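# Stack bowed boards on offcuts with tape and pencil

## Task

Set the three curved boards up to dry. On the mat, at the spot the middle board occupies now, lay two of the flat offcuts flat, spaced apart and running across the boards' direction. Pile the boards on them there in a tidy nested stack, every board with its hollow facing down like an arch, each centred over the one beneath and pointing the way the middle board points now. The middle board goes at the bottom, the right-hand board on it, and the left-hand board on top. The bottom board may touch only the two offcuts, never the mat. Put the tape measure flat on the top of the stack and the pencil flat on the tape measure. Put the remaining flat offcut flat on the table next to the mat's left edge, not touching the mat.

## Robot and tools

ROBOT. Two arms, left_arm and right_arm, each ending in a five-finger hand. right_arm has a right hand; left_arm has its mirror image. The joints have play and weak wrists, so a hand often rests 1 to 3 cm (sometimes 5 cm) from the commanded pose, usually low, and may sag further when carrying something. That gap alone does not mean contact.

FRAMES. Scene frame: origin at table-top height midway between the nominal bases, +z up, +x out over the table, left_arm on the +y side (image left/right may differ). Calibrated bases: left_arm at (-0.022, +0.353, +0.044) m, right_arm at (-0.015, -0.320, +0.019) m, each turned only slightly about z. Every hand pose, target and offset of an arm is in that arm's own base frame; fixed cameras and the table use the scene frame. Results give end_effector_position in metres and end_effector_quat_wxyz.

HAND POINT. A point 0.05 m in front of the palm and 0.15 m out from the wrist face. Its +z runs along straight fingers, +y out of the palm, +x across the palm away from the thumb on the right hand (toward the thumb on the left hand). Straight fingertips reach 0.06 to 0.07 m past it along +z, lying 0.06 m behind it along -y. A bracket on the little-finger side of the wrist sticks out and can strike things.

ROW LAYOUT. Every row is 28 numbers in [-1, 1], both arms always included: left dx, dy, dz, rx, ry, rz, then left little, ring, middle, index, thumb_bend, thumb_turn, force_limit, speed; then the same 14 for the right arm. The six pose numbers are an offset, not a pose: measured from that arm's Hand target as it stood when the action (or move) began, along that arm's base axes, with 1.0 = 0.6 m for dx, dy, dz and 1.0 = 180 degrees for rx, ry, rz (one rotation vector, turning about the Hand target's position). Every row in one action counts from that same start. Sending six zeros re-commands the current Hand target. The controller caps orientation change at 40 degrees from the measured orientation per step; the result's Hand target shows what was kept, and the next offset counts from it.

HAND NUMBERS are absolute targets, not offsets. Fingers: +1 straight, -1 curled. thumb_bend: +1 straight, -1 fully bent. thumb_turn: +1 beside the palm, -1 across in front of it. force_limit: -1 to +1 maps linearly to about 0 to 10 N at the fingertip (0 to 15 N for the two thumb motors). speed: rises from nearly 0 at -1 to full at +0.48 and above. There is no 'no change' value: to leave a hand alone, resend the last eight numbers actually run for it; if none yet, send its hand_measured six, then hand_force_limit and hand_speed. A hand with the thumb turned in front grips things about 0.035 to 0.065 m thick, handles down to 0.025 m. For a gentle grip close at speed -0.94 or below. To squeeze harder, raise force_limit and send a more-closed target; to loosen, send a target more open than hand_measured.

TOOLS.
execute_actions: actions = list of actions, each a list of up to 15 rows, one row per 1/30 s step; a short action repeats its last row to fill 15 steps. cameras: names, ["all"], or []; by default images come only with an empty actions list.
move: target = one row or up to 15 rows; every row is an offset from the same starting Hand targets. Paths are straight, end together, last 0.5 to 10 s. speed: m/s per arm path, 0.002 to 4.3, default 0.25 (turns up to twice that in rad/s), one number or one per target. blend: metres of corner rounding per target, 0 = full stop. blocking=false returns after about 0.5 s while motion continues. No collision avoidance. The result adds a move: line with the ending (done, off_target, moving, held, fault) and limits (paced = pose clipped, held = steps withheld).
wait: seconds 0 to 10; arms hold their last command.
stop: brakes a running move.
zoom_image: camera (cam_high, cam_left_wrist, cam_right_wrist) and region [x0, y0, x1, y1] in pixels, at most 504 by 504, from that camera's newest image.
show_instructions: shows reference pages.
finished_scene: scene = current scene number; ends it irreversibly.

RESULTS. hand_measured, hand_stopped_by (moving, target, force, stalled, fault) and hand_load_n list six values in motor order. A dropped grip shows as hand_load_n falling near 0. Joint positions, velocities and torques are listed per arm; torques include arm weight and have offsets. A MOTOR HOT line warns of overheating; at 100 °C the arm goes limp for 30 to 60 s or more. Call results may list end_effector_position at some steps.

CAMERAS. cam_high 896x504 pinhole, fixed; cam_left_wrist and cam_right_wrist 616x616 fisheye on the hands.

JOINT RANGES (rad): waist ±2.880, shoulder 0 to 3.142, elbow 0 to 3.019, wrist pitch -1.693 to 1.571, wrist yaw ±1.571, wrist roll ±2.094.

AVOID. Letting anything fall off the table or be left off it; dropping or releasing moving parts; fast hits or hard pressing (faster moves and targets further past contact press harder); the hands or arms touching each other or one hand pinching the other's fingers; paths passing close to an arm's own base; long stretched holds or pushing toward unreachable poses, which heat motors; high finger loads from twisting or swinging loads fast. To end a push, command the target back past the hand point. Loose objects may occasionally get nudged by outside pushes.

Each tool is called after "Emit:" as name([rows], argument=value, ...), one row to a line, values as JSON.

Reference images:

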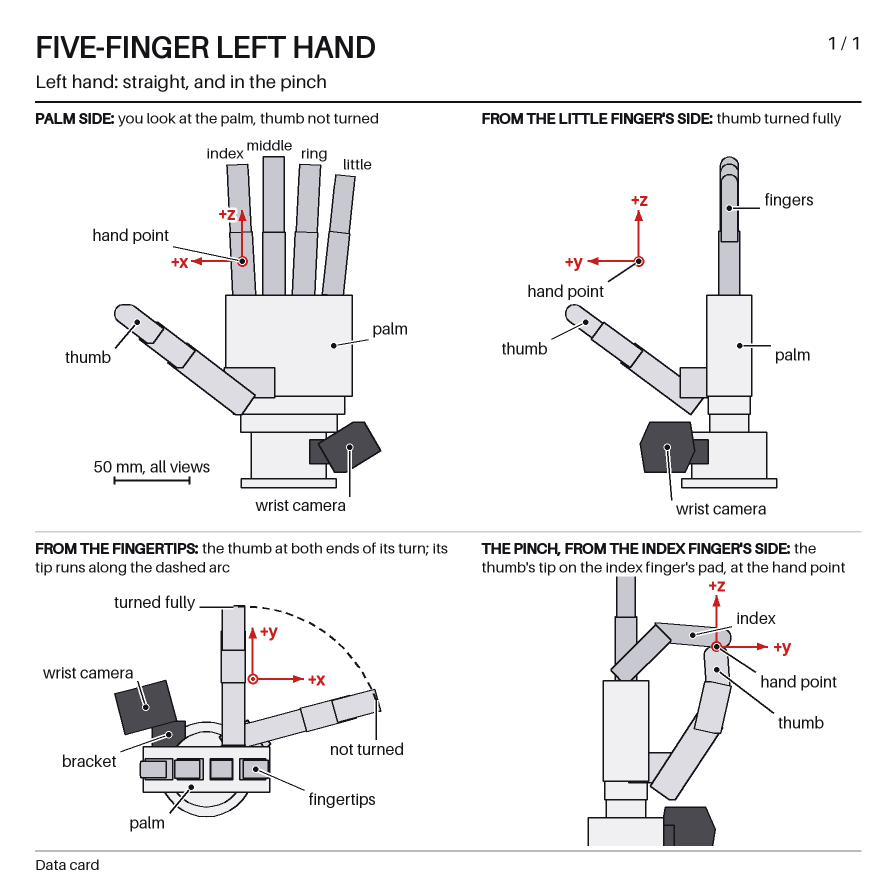

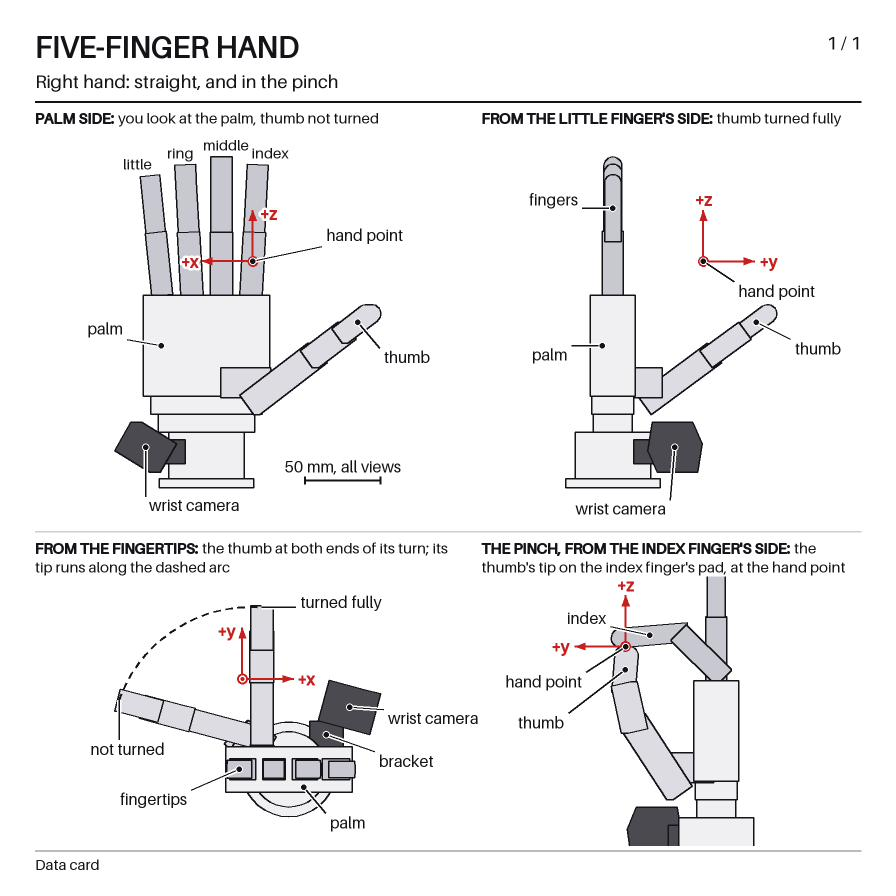

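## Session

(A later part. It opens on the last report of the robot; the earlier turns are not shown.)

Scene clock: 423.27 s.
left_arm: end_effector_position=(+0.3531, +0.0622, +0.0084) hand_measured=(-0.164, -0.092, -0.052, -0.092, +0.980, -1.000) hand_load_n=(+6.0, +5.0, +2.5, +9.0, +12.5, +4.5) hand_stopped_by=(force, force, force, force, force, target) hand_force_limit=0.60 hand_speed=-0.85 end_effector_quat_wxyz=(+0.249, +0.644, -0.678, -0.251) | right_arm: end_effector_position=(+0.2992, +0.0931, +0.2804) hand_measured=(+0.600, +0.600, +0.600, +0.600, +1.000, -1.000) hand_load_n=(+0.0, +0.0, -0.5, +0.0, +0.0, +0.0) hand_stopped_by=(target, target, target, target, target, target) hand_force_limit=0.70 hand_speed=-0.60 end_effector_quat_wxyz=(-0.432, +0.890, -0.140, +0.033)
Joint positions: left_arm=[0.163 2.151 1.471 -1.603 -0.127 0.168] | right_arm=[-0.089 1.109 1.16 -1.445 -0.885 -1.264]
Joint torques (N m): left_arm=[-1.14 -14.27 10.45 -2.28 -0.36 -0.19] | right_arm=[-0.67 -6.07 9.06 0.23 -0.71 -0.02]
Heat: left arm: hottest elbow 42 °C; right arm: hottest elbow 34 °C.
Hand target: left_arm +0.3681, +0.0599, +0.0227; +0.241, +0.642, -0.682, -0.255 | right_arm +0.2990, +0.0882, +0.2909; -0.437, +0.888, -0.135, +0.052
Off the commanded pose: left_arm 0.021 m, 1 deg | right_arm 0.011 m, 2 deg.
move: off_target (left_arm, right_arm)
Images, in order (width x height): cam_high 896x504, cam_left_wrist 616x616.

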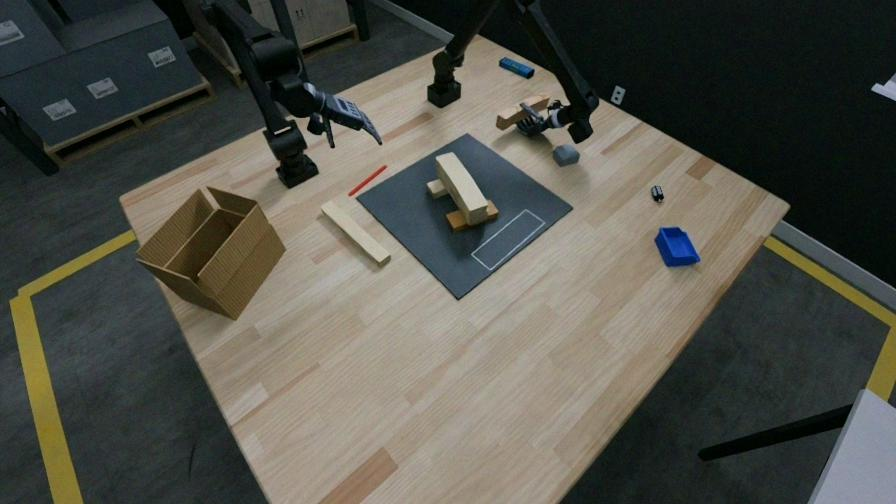

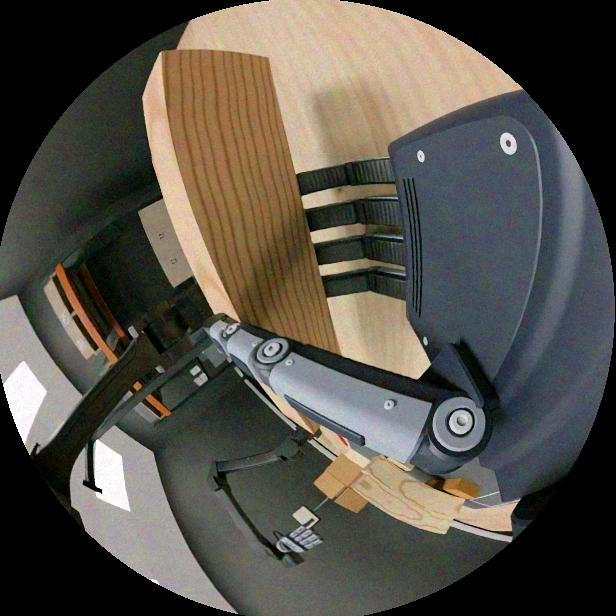

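Emit:
move([
  [0.03,0,0.01,0,-0.161,0,-0.25,-0.25,-0.25,-0.25,0.6,-1,0.6,-0.85,0,0,0,0,0,0,0.6,0.6,0.6,0.6,1,-1,0.7,-0.6],
  [0.03,0,-0.04,0,-0.161,0,-0.25,-0.25,-0.25,-0.25,0.6,-1,0.6,-0.85,0,0,0,0,0,0,0.6,0.6,0.6,0.6,1,-1,0.7,-0.6],
], speed=[0.1,0.08], cameras=["cam_high","cam_left_wrist"])

Emit:
zoom_image(camera="cam_high", region=[490, 90, 570, 170])

Scene clock: 432.47 s.
left_arm: end_effector_position=(+0.3873, +0.0581, -0.0019) hand_measured=(-0.164, -0.092, -0.052, -0.092, +0.980, -1.000) hand_load_n=(+6.0, +5.0, +2.5, +9.0, +13.0, +5.0) hand_stopped_by=(force, force, force, force, force, target) hand_force_limit=0.60 hand_speed=-0.85 end_effector_quat_wxyz=(+0.061, +0.691, -0.715, -0.085) | right_arm: end_effector_position=(+0.2992, +0.0931, +0.2804) hand_measured=(+0.600, +0.600, +0.600, +0.600, +1.000, -1.000) hand_load_n=(+0.0, +0.0, +0.0, +0.0, +0.0, +0.0) hand_stopped_by=(target, target, target, target, target, target) hand_force_limit=0.70 hand_speed=-0.60 end_effector_quat_wxyz=(-0.432, +0.890, -0.140, +0.033)
Joint positions: left_arm=[0.163 1.87 1.246 -1.145 -0.07 0.191] | right_arm=[-0.089 1.109 1.16 -1.445 -0.885 -1.264]
Joint torques (N m): left_arm=[0.32 -12.86 7.02 0.44 -0.05 0.15] | right_arm=[-0.73 -6.01 9.05 0.24 -0.71 -0.02]
Heat: left arm: hottest elbow 41 °C; right arm: hottest elbow 33 °C.
Hand target: left_arm +0.3861, +0.0599, -0.0013; +0.062, +0.685, -0.721, -0.086 | right_arm +0.2990, +0.0882, +0.2909; -0.437, +0.888, -0.135, +0.052
Off the commanded pose: left_arm 0.002 m, 1 deg | right_arm 0.011 m, 2 deg.
move: off_target (right_arm)
Images, in order (width x height): cam_high 896x504, cam_left_wrist 616x616.

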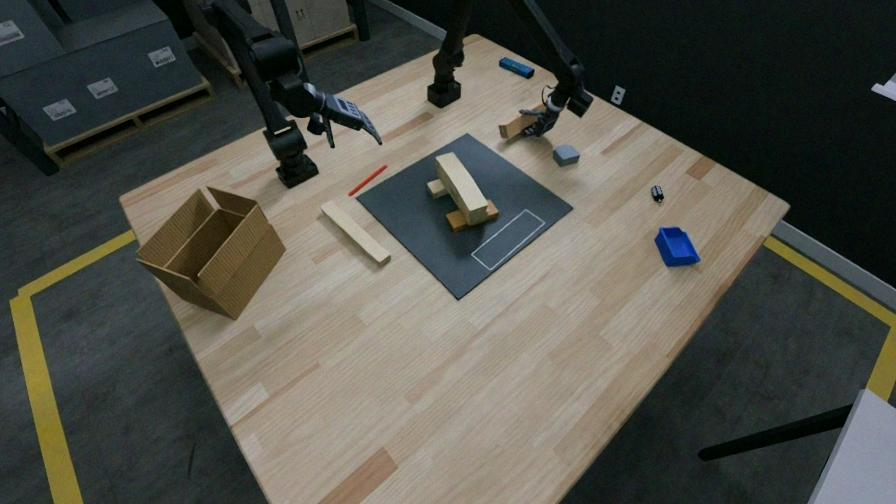

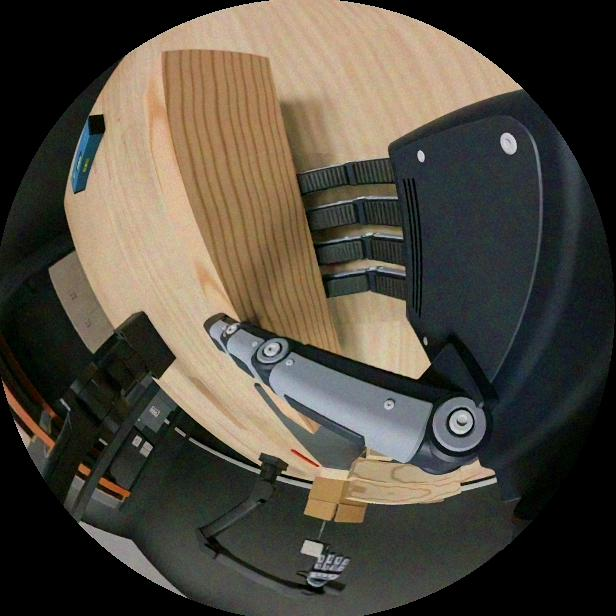

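Scaled by 6.300 from the camera's 896x504 image, which has a finer 1280x720 frame.

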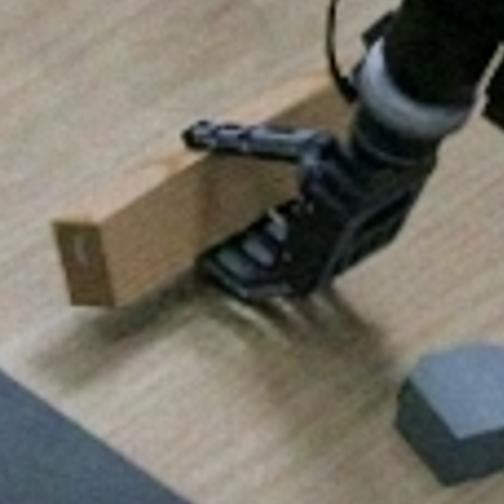

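Emit:
move([
  [0.0,0,-0.018,0,0,0,-0.25,-0.25,-0.25,-0.25,0.6,-1,0.6,-0.85,0,0,0,0,0,0,0.6,0.6,0.6,0.6,1,-1,0.7,-0.6],
], speed=[0.05])

Emit:
move([
  [0.0,0,-0.01,0,0,0,-0.25,-0.25,-0.25,-0.25,0.6,-1,0.6,-0.85,0,0,0,0,0,0,0.6,0.6,0.6,0.6,1,-1,0.7,-0.6],
], speed=[0.05], cameras=["cam_high","cam_left_wrist"])

Emit:
zoom_image(camera="cam_high", region=[490, 90, 570, 170])

Scene clock: 434.93 s.
left_arm: end_effector_position=(+0.3865, +0.0580, -0.0134) hand_measured=(-0.164, -0.092, -0.052, -0.092, +0.980, -1.000) hand_load_n=(+6.0, +5.0, +2.5, +8.5, +13.0, +5.0) hand_stopped_by=(force, force, force, force, force, target) hand_force_limit=0.60 hand_speed=-0.85 end_effector_quat_wxyz=(+0.062, +0.691, -0.715, -0.086) | right_arm: end_effector_position=(+0.2992, +0.0931, +0.2804) hand_measured=(+0.600, +0.600, +0.600, +0.600, +1.000, -1.000) hand_load_n=(+0.0, +0.0, +0.0, +0.0, +0.0, +0.0) hand_stopped_by=(target, target, target, target, target, target) hand_force_limit=0.70 hand_speed=-0.60 end_effector_quat_wxyz=(-0.432, +0.890, -0.140, +0.033)
Joint positions: left_arm=[0.163 1.889 1.237 -1.12 -0.07 0.191] | right_arm=[-0.089 1.109 1.16 -1.445 -0.885 -1.264]
Joint torques (N m): left_arm=[0.44 -12.22 6.8 0.35 -0.07 0.09] | right_arm=[-0.62 -6.12 9.05 0.25 -0.71 -0.01]
Heat: left arm: hottest elbow 41 °C; right arm: hottest elbow 33 °C.
Hand target: left_arm +0.3861, +0.0599, -0.0121; +0.062, +0.685, -0.721, -0.086 | right_arm +0.2990, +0.0882, +0.2909; -0.437, +0.888, -0.135, +0.052
Off the commanded pose: left_arm 0.002 m, 1 deg | right_arm 0.011 m, 2 deg.
move: off_target (right_arm)

Scene clock: 435.93 s.
left_arm: end_effector_position=(+0.3883, +0.0584, -0.0156) hand_measured=(-0.164, -0.092, -0.052, -0.092, +0.980, -1.000) hand_load_n=(+6.0, +4.5, +2.5, +8.5, +13.0, +5.0) hand_stopped_by=(force, force, force, force, force, target) hand_force_limit=0.60 hand_speed=-0.85 end_effector_quat_wxyz=(+0.060, +0.691, -0.716, -0.084) | right_arm: end_effector_position=(+0.2992, +0.0931, +0.2804) hand_measured=(+0.600, +0.600, +0.600, +0.600, +1.000, -1.000) hand_load_n=(+0.0, +0.0, +0.0, +0.0, +0.0, +0.0) hand_stopped_by=(target, target, target, target, target, target) hand_force_limit=0.70 hand_speed=-0.60 end_effector_quat_wxyz=(-0.432, +0.890, -0.140, +0.033)
Joint positions: left_arm=[0.163 1.892 1.237 -1.111 -0.07 0.192] | right_arm=[-0.089 1.109 1.16 -1.445 -0.885 -1.264]
Joint torques (N m): left_arm=[0.67 -12.28 6.41 0.57 -0.08 0.1] | right_arm=[-0.62 -5.89 9.05 0.24 -0.72 -0.01]
Heat: left arm: hottest elbow 41 °C; right arm: hottest elbow 33 °C.
Hand target: left_arm +0.3861, +0.0599, -0.0181; +0.062, +0.685, -0.721, -0.086 | right_arm +0.2990, +0.0882, +0.2909; -0.437, +0.888, -0.135, +0.052
Off the commanded pose: left_arm 0.004 m, 1 deg | right_arm 0.011 m, 2 deg.
move: off_target (right_arm)
Images, in order (width x height): cam_high 896x504, cam_left_wrist 616x616.

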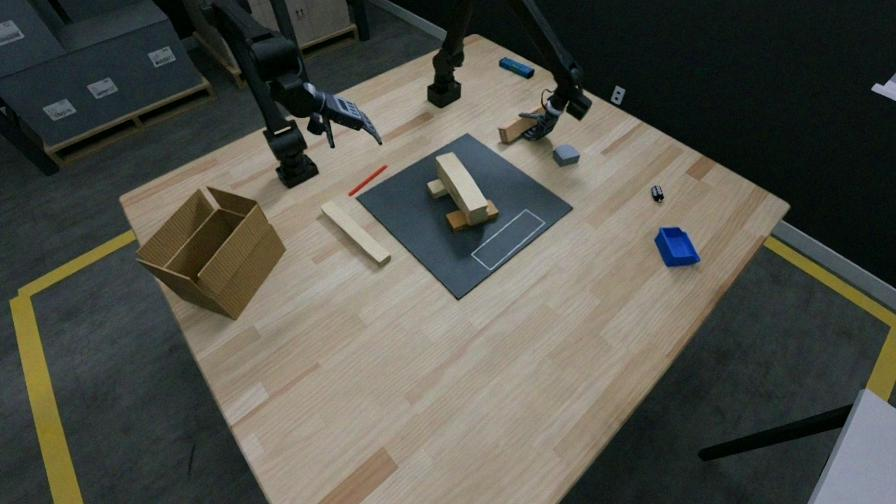

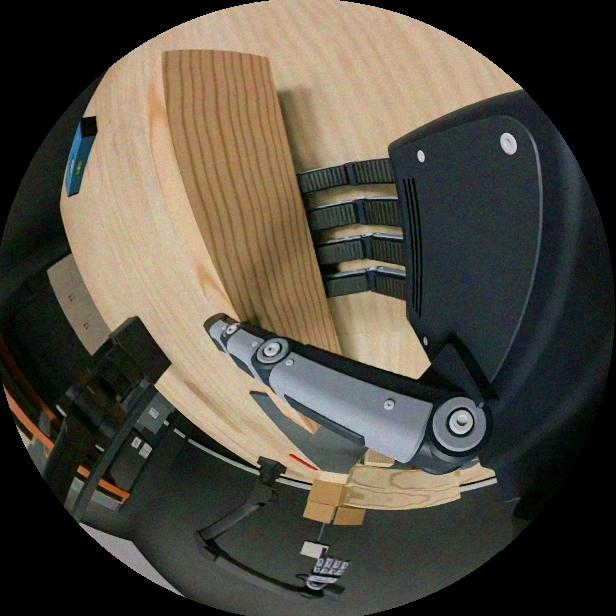

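Scaled by 6.300 from the camera's 896x504 image, which has a finer 1280x720 frame.

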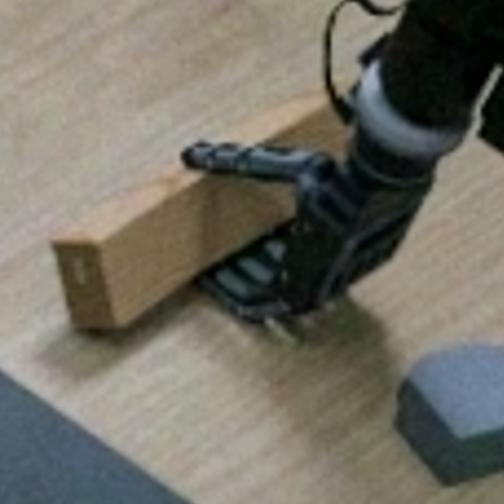

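Emit:
move([
  [0.0,0,0.003,0,0,0,-0.11,-0.04,0.0,-0.04,1,-1,0.6,-0.88,0,0,0,0,0,0,0.6,0.6,0.6,0.6,1,-1,0.7,-0.6],
], speed=[0.05], cameras=["cam_high","cam_left_wrist"])

Emit:
zoom_image(camera="cam_high", region=[490, 90, 570, 170])

Scene clock: 438.00 s.
left_arm: end_effector_position=(+0.3885, +0.0589, -0.0150) hand_measured=(-0.110, -0.040, +0.000, -0.040, +1.000, -1.000) hand_load_n=(+0.0, +0.0, -1.0, +0.0, +0.0, +0.0) hand_stopped_by=(target, target, target, target, target, target) hand_force_limit=0.60 hand_speed=-0.88 end_effector_quat_wxyz=(+0.060, +0.688, -0.718, -0.084) | right_arm: end_effector_position=(+0.2992, +0.0931, +0.2804) hand_measured=(+0.600, +0.600, +0.600, +0.600, +1.000, -1.000) hand_load_n=(+0.0, -0.5, +0.0, +0.0, +0.0, +0.0) hand_stopped_by=(target, target, target, target, target, target) hand_force_limit=0.70 hand_speed=-0.60 end_effector_quat_wxyz=(-0.432, +0.890, -0.140, +0.033)
Joint positions: left_arm=[0.163 1.892 1.238 -1.113 -0.07 0.2] | right_arm=[-0.089 1.109 1.16 -1.445 -0.885 -1.264]
Joint torques (N m): left_arm=[0.56 -12.28 6.63 0.49 -0.06 0.09] | right_arm=[-0.62 -6.12 9.05 0.24 -0.72 -0.02]
Heat: left arm: hottest elbow 41 °C; right arm: hottest elbow 33 °C.
Hand target: left_arm +0.3861, +0.0599, -0.0163; +0.062, +0.685, -0.721, -0.086 | right_arm +0.2990, +0.0882, +0.2909; -0.437, +0.888, -0.135, +0.052
Off the commanded pose: left_arm 0.003 m, 1 deg | right_arm 0.011 m, 2 deg.
move: off_target (right_arm)
Images, in order (width x height): cam_high 896x504, cam_left_wrist 616x616.

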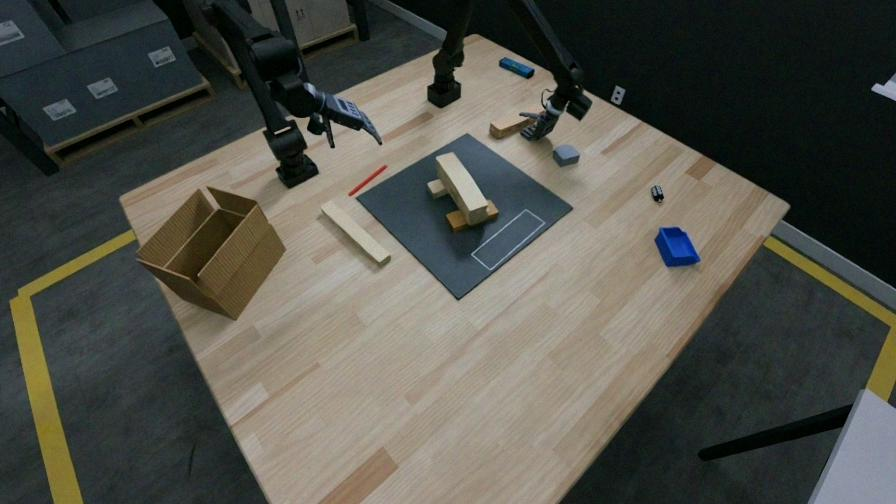

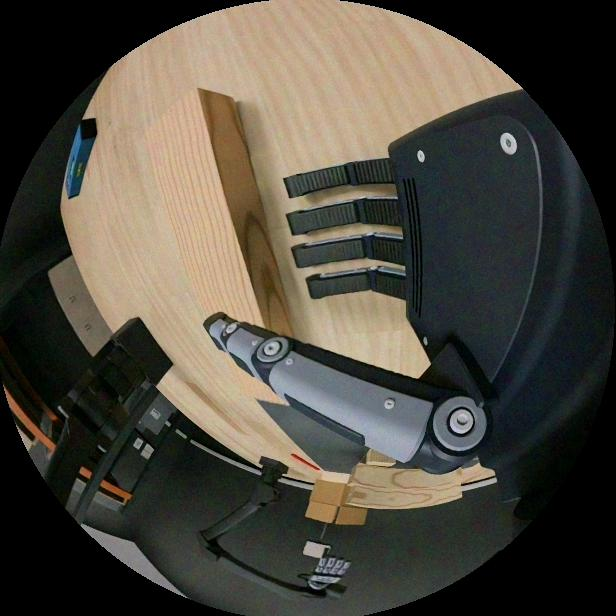

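Scaled by 6.300 from the camera's 896x504 image, which has a finer 1280x720 frame.

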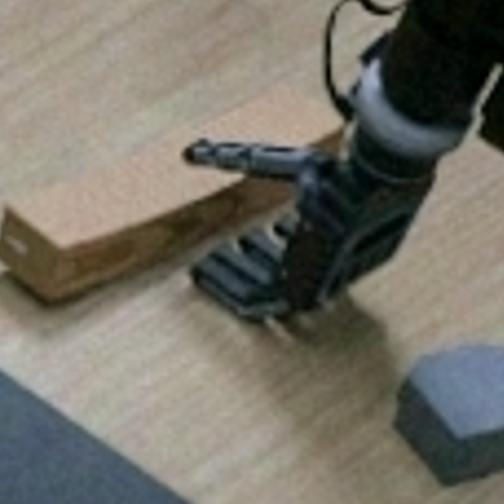

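Emit:
move([
  [0.06,0,0.06,0,0,0,0.3,0.3,0.3,0.3,1,-1,0.6,-0.3,0,0,0,0,0,0,0.6,0.6,0.6,0.6,1,-1,0.7,-0.6],
  [0.12,0,0.25,0,-0.3,0,0.6,0.6,0.6,0.6,1,-1,0.6,-0.3,0,0,0,0,0,0,0.6,0.6,0.6,0.6,1,-1,0.7,-0.6],
], speed=[0.08,0.2], cameras=["cam_high","cam_left_wrist"])

Emit:
zoom_image(camera="cam_high", region=[470, 60, 600, 190])

Scene clock: 467.23 s.
left_arm: end_effector_position=(+0.4562, +0.0539, +0.1273) hand_measured=(+0.600, +0.600, +0.600, +0.600, +1.000, -1.000) hand_load_n=(+0.0, +0.0, +0.0, +0.0, +0.0, +0.5) hand_stopped_by=(target, target, target, target, target, target) hand_force_limit=0.60 hand_speed=-0.30 end_effector_quat_wxyz=(-0.259, +0.651, -0.677, +0.226) | right_arm: end_effector_position=(+0.2992, +0.0931, +0.2804) hand_measured=(+0.600, +0.600, +0.600, +0.600, +1.000, -1.000) hand_load_n=(+0.0, -0.5, +0.0, +0.0, +0.5, +0.0) hand_stopped_by=(target, target, target, target, target, target) hand_force_limit=0.70 hand_speed=-0.60 end_effector_quat_wxyz=(-0.432, +0.890, -0.140, +0.033)
Joint positions: left_arm=[0.199 1.29 0.914 -0.499 0.097 0.203] | right_arm=[-0.089 1.109 1.16 -1.445 -0.885 -1.264]
Joint torques (N m): left_arm=[1.03 -8.82 9.28 2.69 0.09 -0.08] | right_arm=[-0.73 -6.01 9.02 0.24 -0.72 -0.02]
Heat: left arm: hottest elbow 38 °C; right arm: hottest elbow 33 °C.
Hand target: left_arm +0.4581, +0.0599, +0.1337; -0.272, +0.649, -0.671, +0.234 | right_arm +0.2990, +0.0882, +0.2909; -0.437, +0.888, -0.135, +0.052
Off the commanded pose: left_arm 0.009 m, 2 deg | right_arm 0.011 m, 2 deg.
move: off_target (right_arm)
Images, in order (width x height): cam_high 896x504, cam_left_wrist 616x616.

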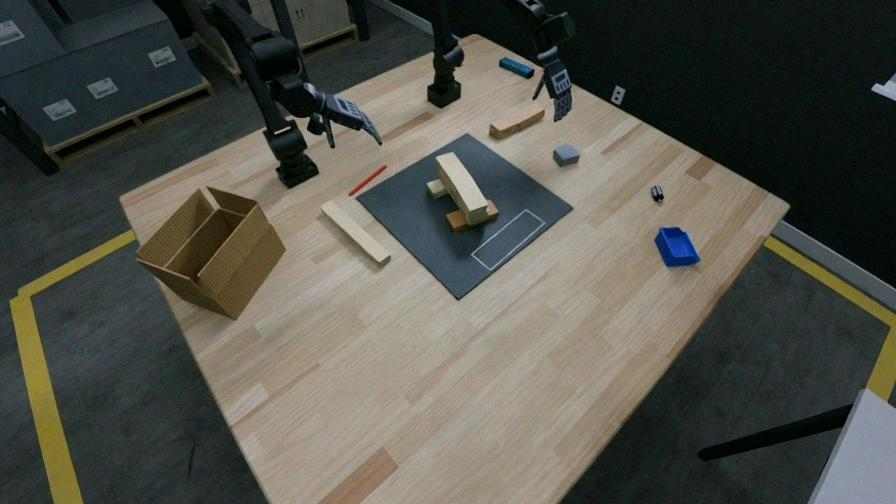

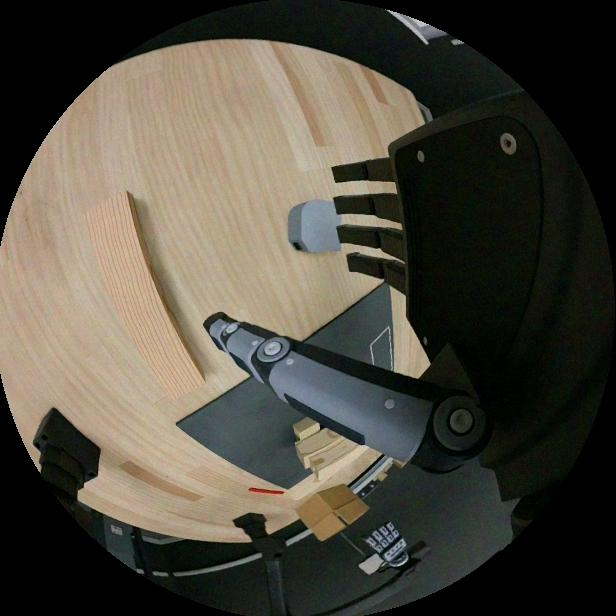

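Scaled by 3.877 from the camera's 896x504 image, which has a finer 1280x720 frame.

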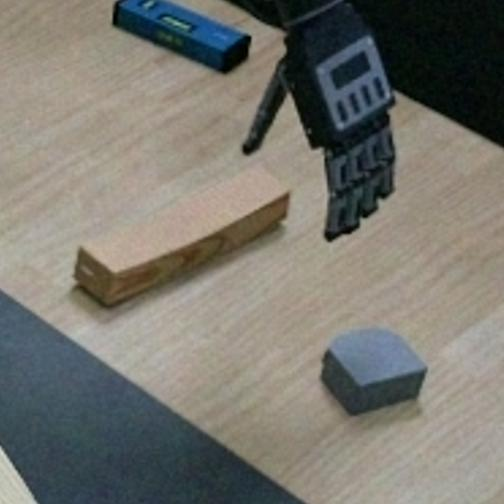

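Emit:
move([
  [-0.177,0.183,0.0,-0.0227,-0.0517,-0.0345,1,1,1,0.6,1,-1,0.6,-0.3,0,0,0,0,0,0,0.6,0.6,0.6,0.6,1,-1,0.7,-0.6],
  [-0.177,0.183,-0.09,-0.0227,-0.0517,-0.0345,1,1,1,0.6,1,-1,0.6,-0.3,0,0,0,0,0,0,0.6,0.6,0.6,0.6,1,-1,0.7,-0.6],
], speed=[0.15,0.15], cameras=["cam_high","cam_left_wrist"])

Emit:
zoom_image(camera="cam_high", region=[470, 60, 600, 190])

Scene clock: 473.87 s.
left_arm: end_effector_position=(+0.3499, +0.1655, +0.0810) hand_measured=(+1.000, +1.000, +1.000, +0.600, +1.000, -1.000) hand_load_n=(+0.0, +0.0, +0.0, +0.0, +0.0, +0.0) hand_stopped_by=(target, target, target, target, target, target) hand_force_limit=0.60 hand_speed=-0.30 end_effector_quat_wxyz=(+0.280, -0.607, +0.669, -0.324) | right_arm: end_effector_position=(+0.2992, +0.0931, +0.2804) hand_measured=(+0.600, +0.600, +0.600, +0.600, +1.000, -1.000) hand_load_n=(+0.0, +0.0, +0.0, +0.0, +0.0, +0.0) hand_stopped_by=(target, target, target, target, target, target) hand_force_limit=0.70 hand_speed=-0.60 end_effector_quat_wxyz=(-0.432, +0.890, -0.140, +0.033)
Joint positions: left_arm=[0.719 1.204 0.651 -0.333 0.614 0.591] | right_arm=[-0.089 1.109 1.16 -1.445 -0.885 -1.264]
Joint torques (N m): left_arm=[0.97 -5.19 8.68 2.76 0.49 0.08] | right_arm=[-0.56 -6.07 9.06 0.24 -0.71 -0.01]
Heat: left arm: hottest elbow 38 °C; right arm: hottest elbow 33 °C.
Hand target: left_arm +0.3519, +0.1697, +0.0797; +0.289, -0.600, +0.672, -0.324 | right_arm +0.2990, +0.0882, +0.2909; -0.437, +0.888, -0.135, +0.052
Off the commanded pose: left_arm 0.005 m, 1 deg | right_arm 0.011 m, 2 deg.
move: off_target (right_arm)
Images, in order (width x height): cam_high 896x504, cam_left_wrist 616x616.

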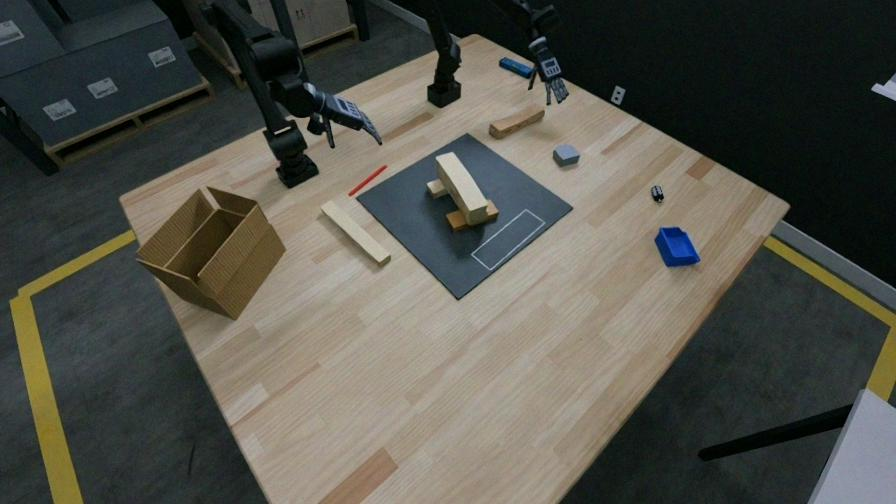

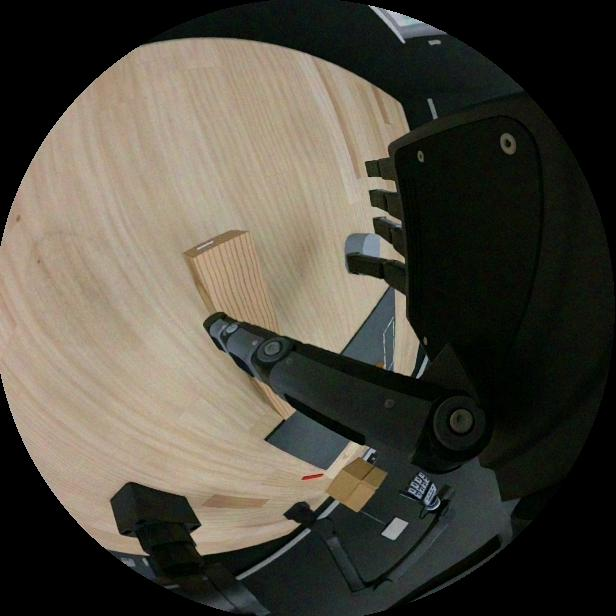

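Scaled by 3.877 from the camera's 896x504 image, which has a finer 1280x720 frame.

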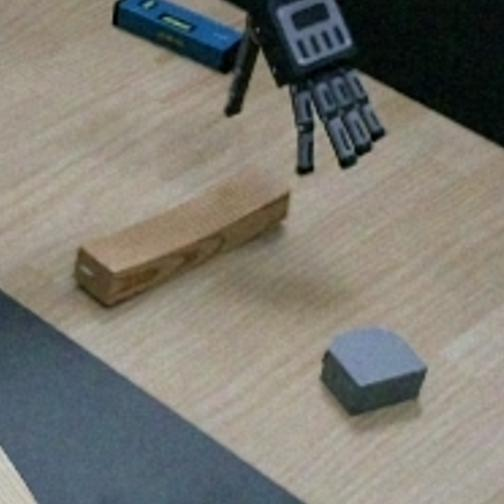

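Emit:
move([
  [0.0,0.0,-0.095,0,0,0,1,1,1,0.6,1,-1,-0.3,-0.85,0,0,0,0,0,0,0.6,0.6,0.6,0.6,1,-1,0.7,-0.6],
  [0.0,0.0,-0.133,0,0,0,1,1,1,0.6,1,-1,-0.3,-0.85,0,0,0,0,0,0,0.6,0.6,0.6,0.6,1,-1,0.7,-0.6],
], speed=[0.12,0.06], cameras=["cam_high","cam_left_wrist"])

Emit:
zoom_image(camera="cam_high", region=[490, 70, 580, 160])

Emit:
zoom_image(camera="cam_left_wrist", region=[120, 150, 420, 450])

Scene clock: 477.77 s.
left_arm: end_effector_position=(+0.3513, +0.1667, +0.0021) hand_measured=(+1.000, +1.000, +1.000, +0.600, +1.000, -1.000) hand_load_n=(+0.0, +0.0, +0.0, +0.0, +0.0, +0.0) hand_stopped_by=(target, target, target, target, target, target) hand_force_limit=-0.30 hand_speed=-0.85 end_effector_quat_wxyz=(+0.281, -0.607, +0.669, -0.324) | right_arm: end_effector_position=(+0.2992, +0.0931, +0.2804) hand_measured=(+0.600, +0.600, +0.600, +0.600, +1.000, -1.000) hand_load_n=(+0.0, +0.0, +0.0, +0.0, +0.0, +0.0) hand_stopped_by=(target, target, target, target, target, target) hand_force_limit=0.70 hand_speed=-0.60 end_effector_quat_wxyz=(-0.432, +0.890, -0.140, +0.033)
Joint positions: left_arm=[0.719 1.398 0.548 -0.034 0.614 0.591] | right_arm=[-0.089 1.109 1.16 -1.445 -0.885 -1.264]
Joint torques (N m): left_arm=[0.56 -5.95 6.72 2.69 0.49 0.04] | right_arm=[-0.73 -6.12 9.06 0.24 -0.71 -0.01]
Heat: left arm: hottest elbow 38 °C; right arm: hottest elbow 33 °C.
Hand target: left_arm +0.3519, +0.1697, -0.0001; +0.289, -0.600, +0.672, -0.324 | right_arm +0.2990, +0.0882, +0.2909; -0.437, +0.888, -0.135, +0.052
Off the commanded pose: left_arm 0.004 m, 1 deg | right_arm 0.011 m, 2 deg.
move: off_target (right_arm)
Images, in order (width x height): cam_high 896x504, cam_left_wrist 616x616.

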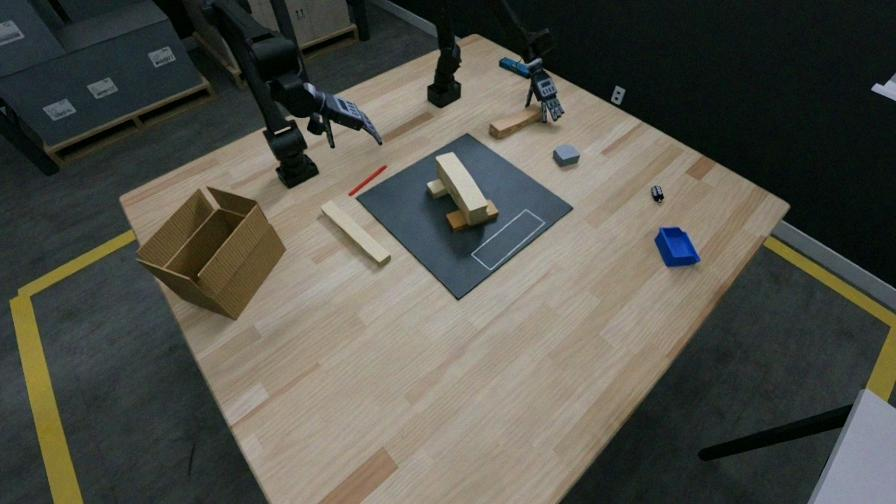

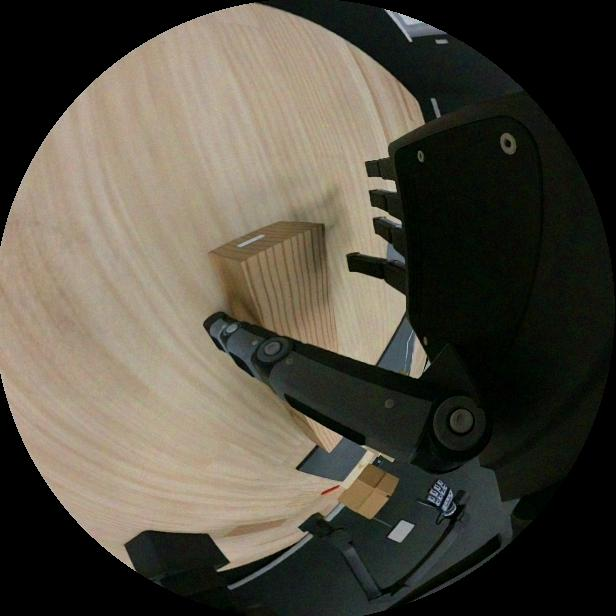

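Scaled by 5.600 from the camera's 896x504 image, which has a finer 1280x720 frame.

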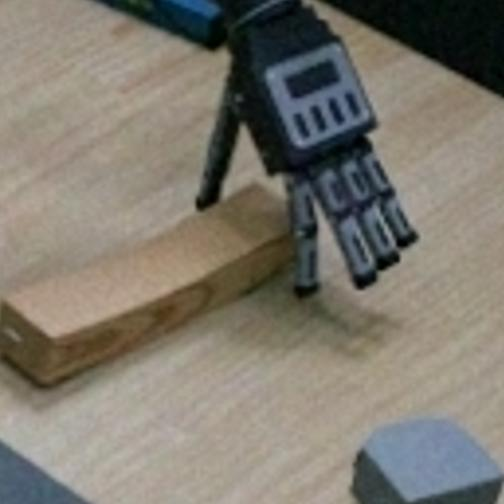

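Scaled by 1.680 from the camera's 616x616 image, which has a finer 880x880 frame.

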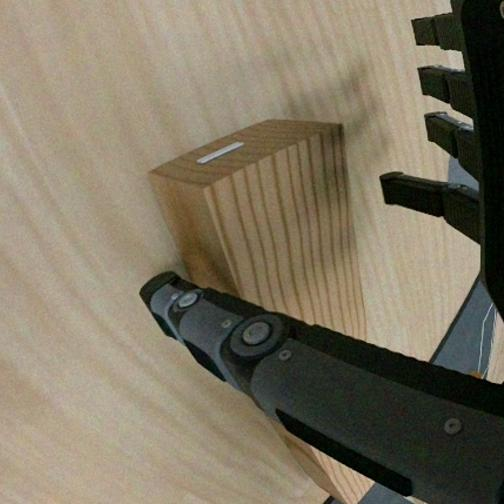

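Emit:
move([
  [0.0,0.0,0,0,0,0,1,1,1,-0.4,1,-1,0.0,-0.85,0,0,0,0,0,0,0.6,0.6,0.6,0.6,1,-1,0.7,-0.6],
  [0.0,0.0,0,0,0,0,1,1,1,-0.4,0.6,-1,0.2,-0.85,0,0,0,0,0,0,0.6,0.6,0.6,0.6,1,-1,0.7,-0.6],
], speed=[0.12,0.06], cameras=["cam_high","cam_left_wrist"])

Emit:
zoom_image(camera="cam_high", region=[490, 70, 580, 160])

Scene clock: 481.63 s.
left_arm: end_effector_position=(+0.3519, +0.1672, +0.0024) hand_measured=(+1.000, +1.000, +1.000, -0.050, +0.956, -1.000) hand_load_n=(+0.0, +0.0, +0.0, +11.0, +9.0, -4.0) hand_stopped_by=(target, target, target, force, force, target) hand_force_limit=0.20 hand_speed=-0.85 end_effector_quat_wxyz=(+0.283, -0.606, +0.669, -0.324) | right_arm: end_effector_position=(+0.2992, +0.0931, +0.2804) hand_measured=(+0.600, +0.600, +0.600, +0.600, +1.000, -1.000) hand_load_n=(+0.0, +0.0, +0.0, +0.0, +0.0, +0.0) hand_stopped_by=(target, target, target, target, target, target) hand_force_limit=0.70 hand_speed=-0.60 end_effector_quat_wxyz=(-0.432, +0.890, -0.140, +0.033)
Joint positions: left_arm=[0.719 1.398 0.548 -0.031 0.614 0.591] | right_arm=[-0.089 1.109 1.16 -1.445 -0.885 -1.264]
Joint torques (N m): left_arm=[0.67 -6.12 6.65 2.63 0.42 0.07] | right_arm=[-0.67 -5.95 9.05 0.21 -0.71 -0.03]
Heat: left arm: hottest elbow 38 °C; right arm: hottest elbow 33 °C.
Hand target: left_arm +0.3519, +0.1697, -0.0001; +0.289, -0.600, +0.672, -0.324 | right_arm +0.2990, +0.0882, +0.2909; -0.437, +0.888, -0.135, +0.052
Off the commanded pose: left_arm 0.004 m, 1 deg | right_arm 0.011 m, 2 deg.
move: off_target (right_arm)
Images, in order (width x height): cam_high 896x504, cam_left_wrist 616x616.

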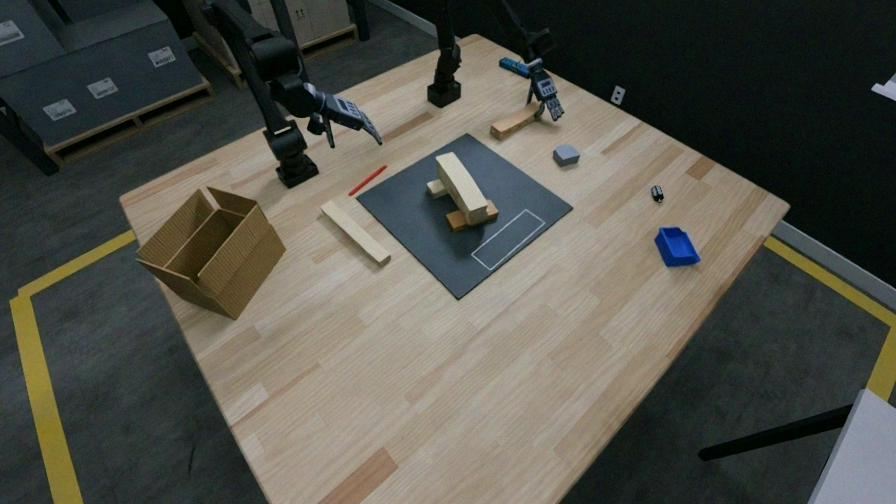

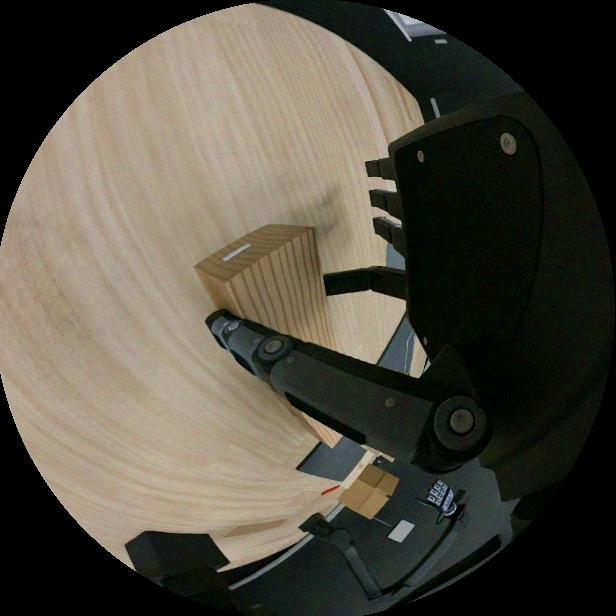

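Scaled by 5.600 from the camera's 896x504 image, which has a finer 1280x720 frame.

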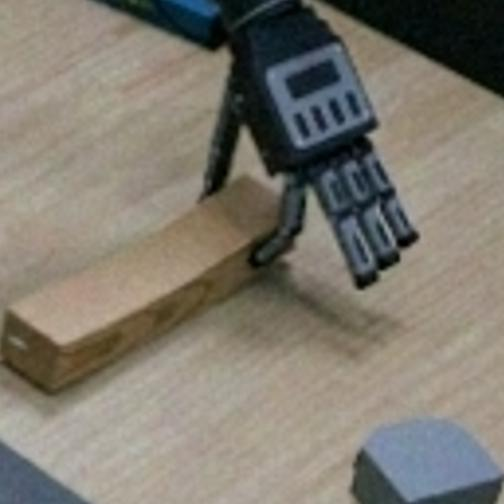

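Emit:
move([
  [-0.002,-0.033,0.152,0,0,0,1,1,1,-0.4,0.6,-1,0.2,-0.85,0,0,0,0,0,0,0.6,0.6,0.6,0.6,1,-1,0.7,-0.6],
  [-0.005,-0.104,0.268,0,0,0,1,1,1,-0.4,0.6,-1,0.2,-0.85,0,0,0,0,0,0,0.6,0.6,0.6,0.6,1,-1,0.7,-0.6],
], speed=[0.08,0.08], blend=[0.02,0], cameras=["cam_high","cam_left_wrist"])

Emit:
zoom_image(camera="cam_high", region=[460, 40, 600, 180])

Scene clock: 488.17 s.
left_arm: end_effector_position=(+0.3215, +0.0951, +0.1128) hand_measured=(+1.000, +1.000, +1.000, -0.050, +0.956, -1.000) hand_load_n=(+0.0, +0.0, +0.0, +6.5, +4.5, +0.0) hand_stopped_by=(target, target, target, force, force, target) hand_force_limit=0.20 hand_speed=-0.85 end_effector_quat_wxyz=(+0.248, -0.618, +0.677, -0.313) | right_arm: end_effector_position=(+0.2992, +0.0931, +0.2804) hand_measured=(+0.600, +0.600, +0.600, +0.600, +1.000, -1.000) hand_load_n=(+0.0, +0.0, +0.0, +0.0, +0.0, +0.0) hand_stopped_by=(target, target, target, target, target, target) hand_force_limit=0.70 hand_speed=-0.60 end_effector_quat_wxyz=(-0.432, +0.890, -0.140, +0.033)
Joint positions: left_arm=[0.576 0.977 0.611 -0.533 0.514 0.484] | right_arm=[-0.089 1.109 1.16 -1.445 -0.885 -1.264]
Joint torques (N m): left_arm=[-1.08 -4.72 17.65 1.43 0.25 -0.25] | right_arm=[-0.79 -6.01 9.01 0.23 -0.71 -0.01]
Heat: left arm: hottest elbow 38 °C; right arm: hottest elbow 33 °C.
Hand target: left_arm +0.3489, +0.1073, +0.1607; +0.289, -0.600, +0.672, -0.324 | right_arm +0.2990, +0.0882, +0.2909; -0.437, +0.888, -0.135, +0.052
Off the commanded pose: left_arm 0.057 m, 5 deg | right_arm 0.011 m, 2 deg.
move: off_target (left_arm, right_arm)
Images, in order (width x height): cam_high 896x504, cam_left_wrist 616x616.

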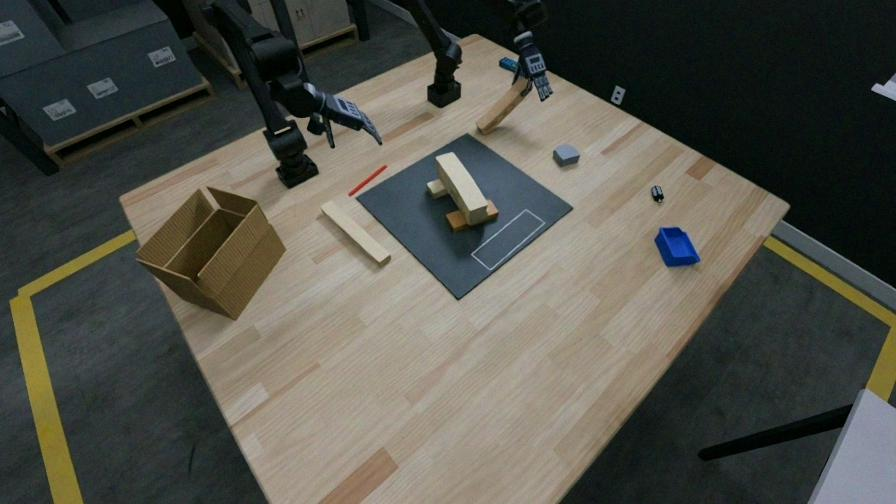

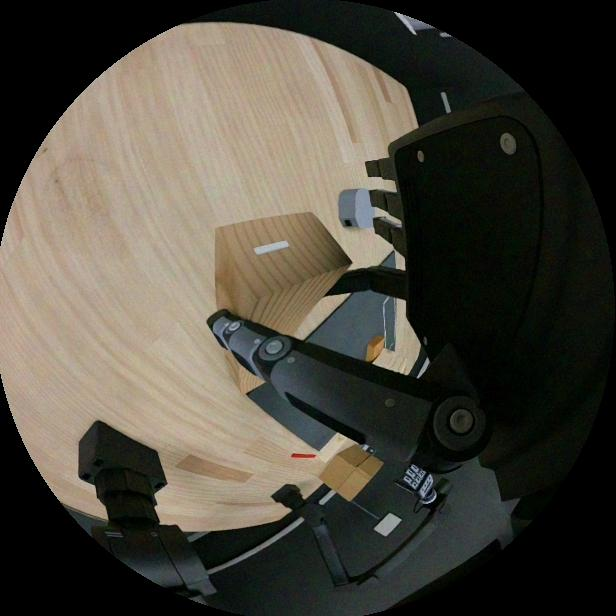

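Scaled by 3.600 from the camera's 896x504 image, which has a finer 1280x720 frame.

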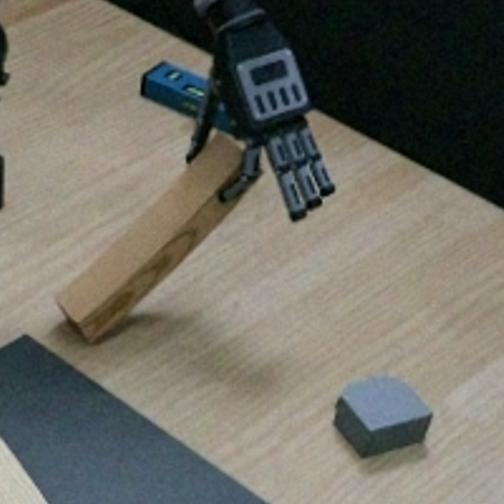

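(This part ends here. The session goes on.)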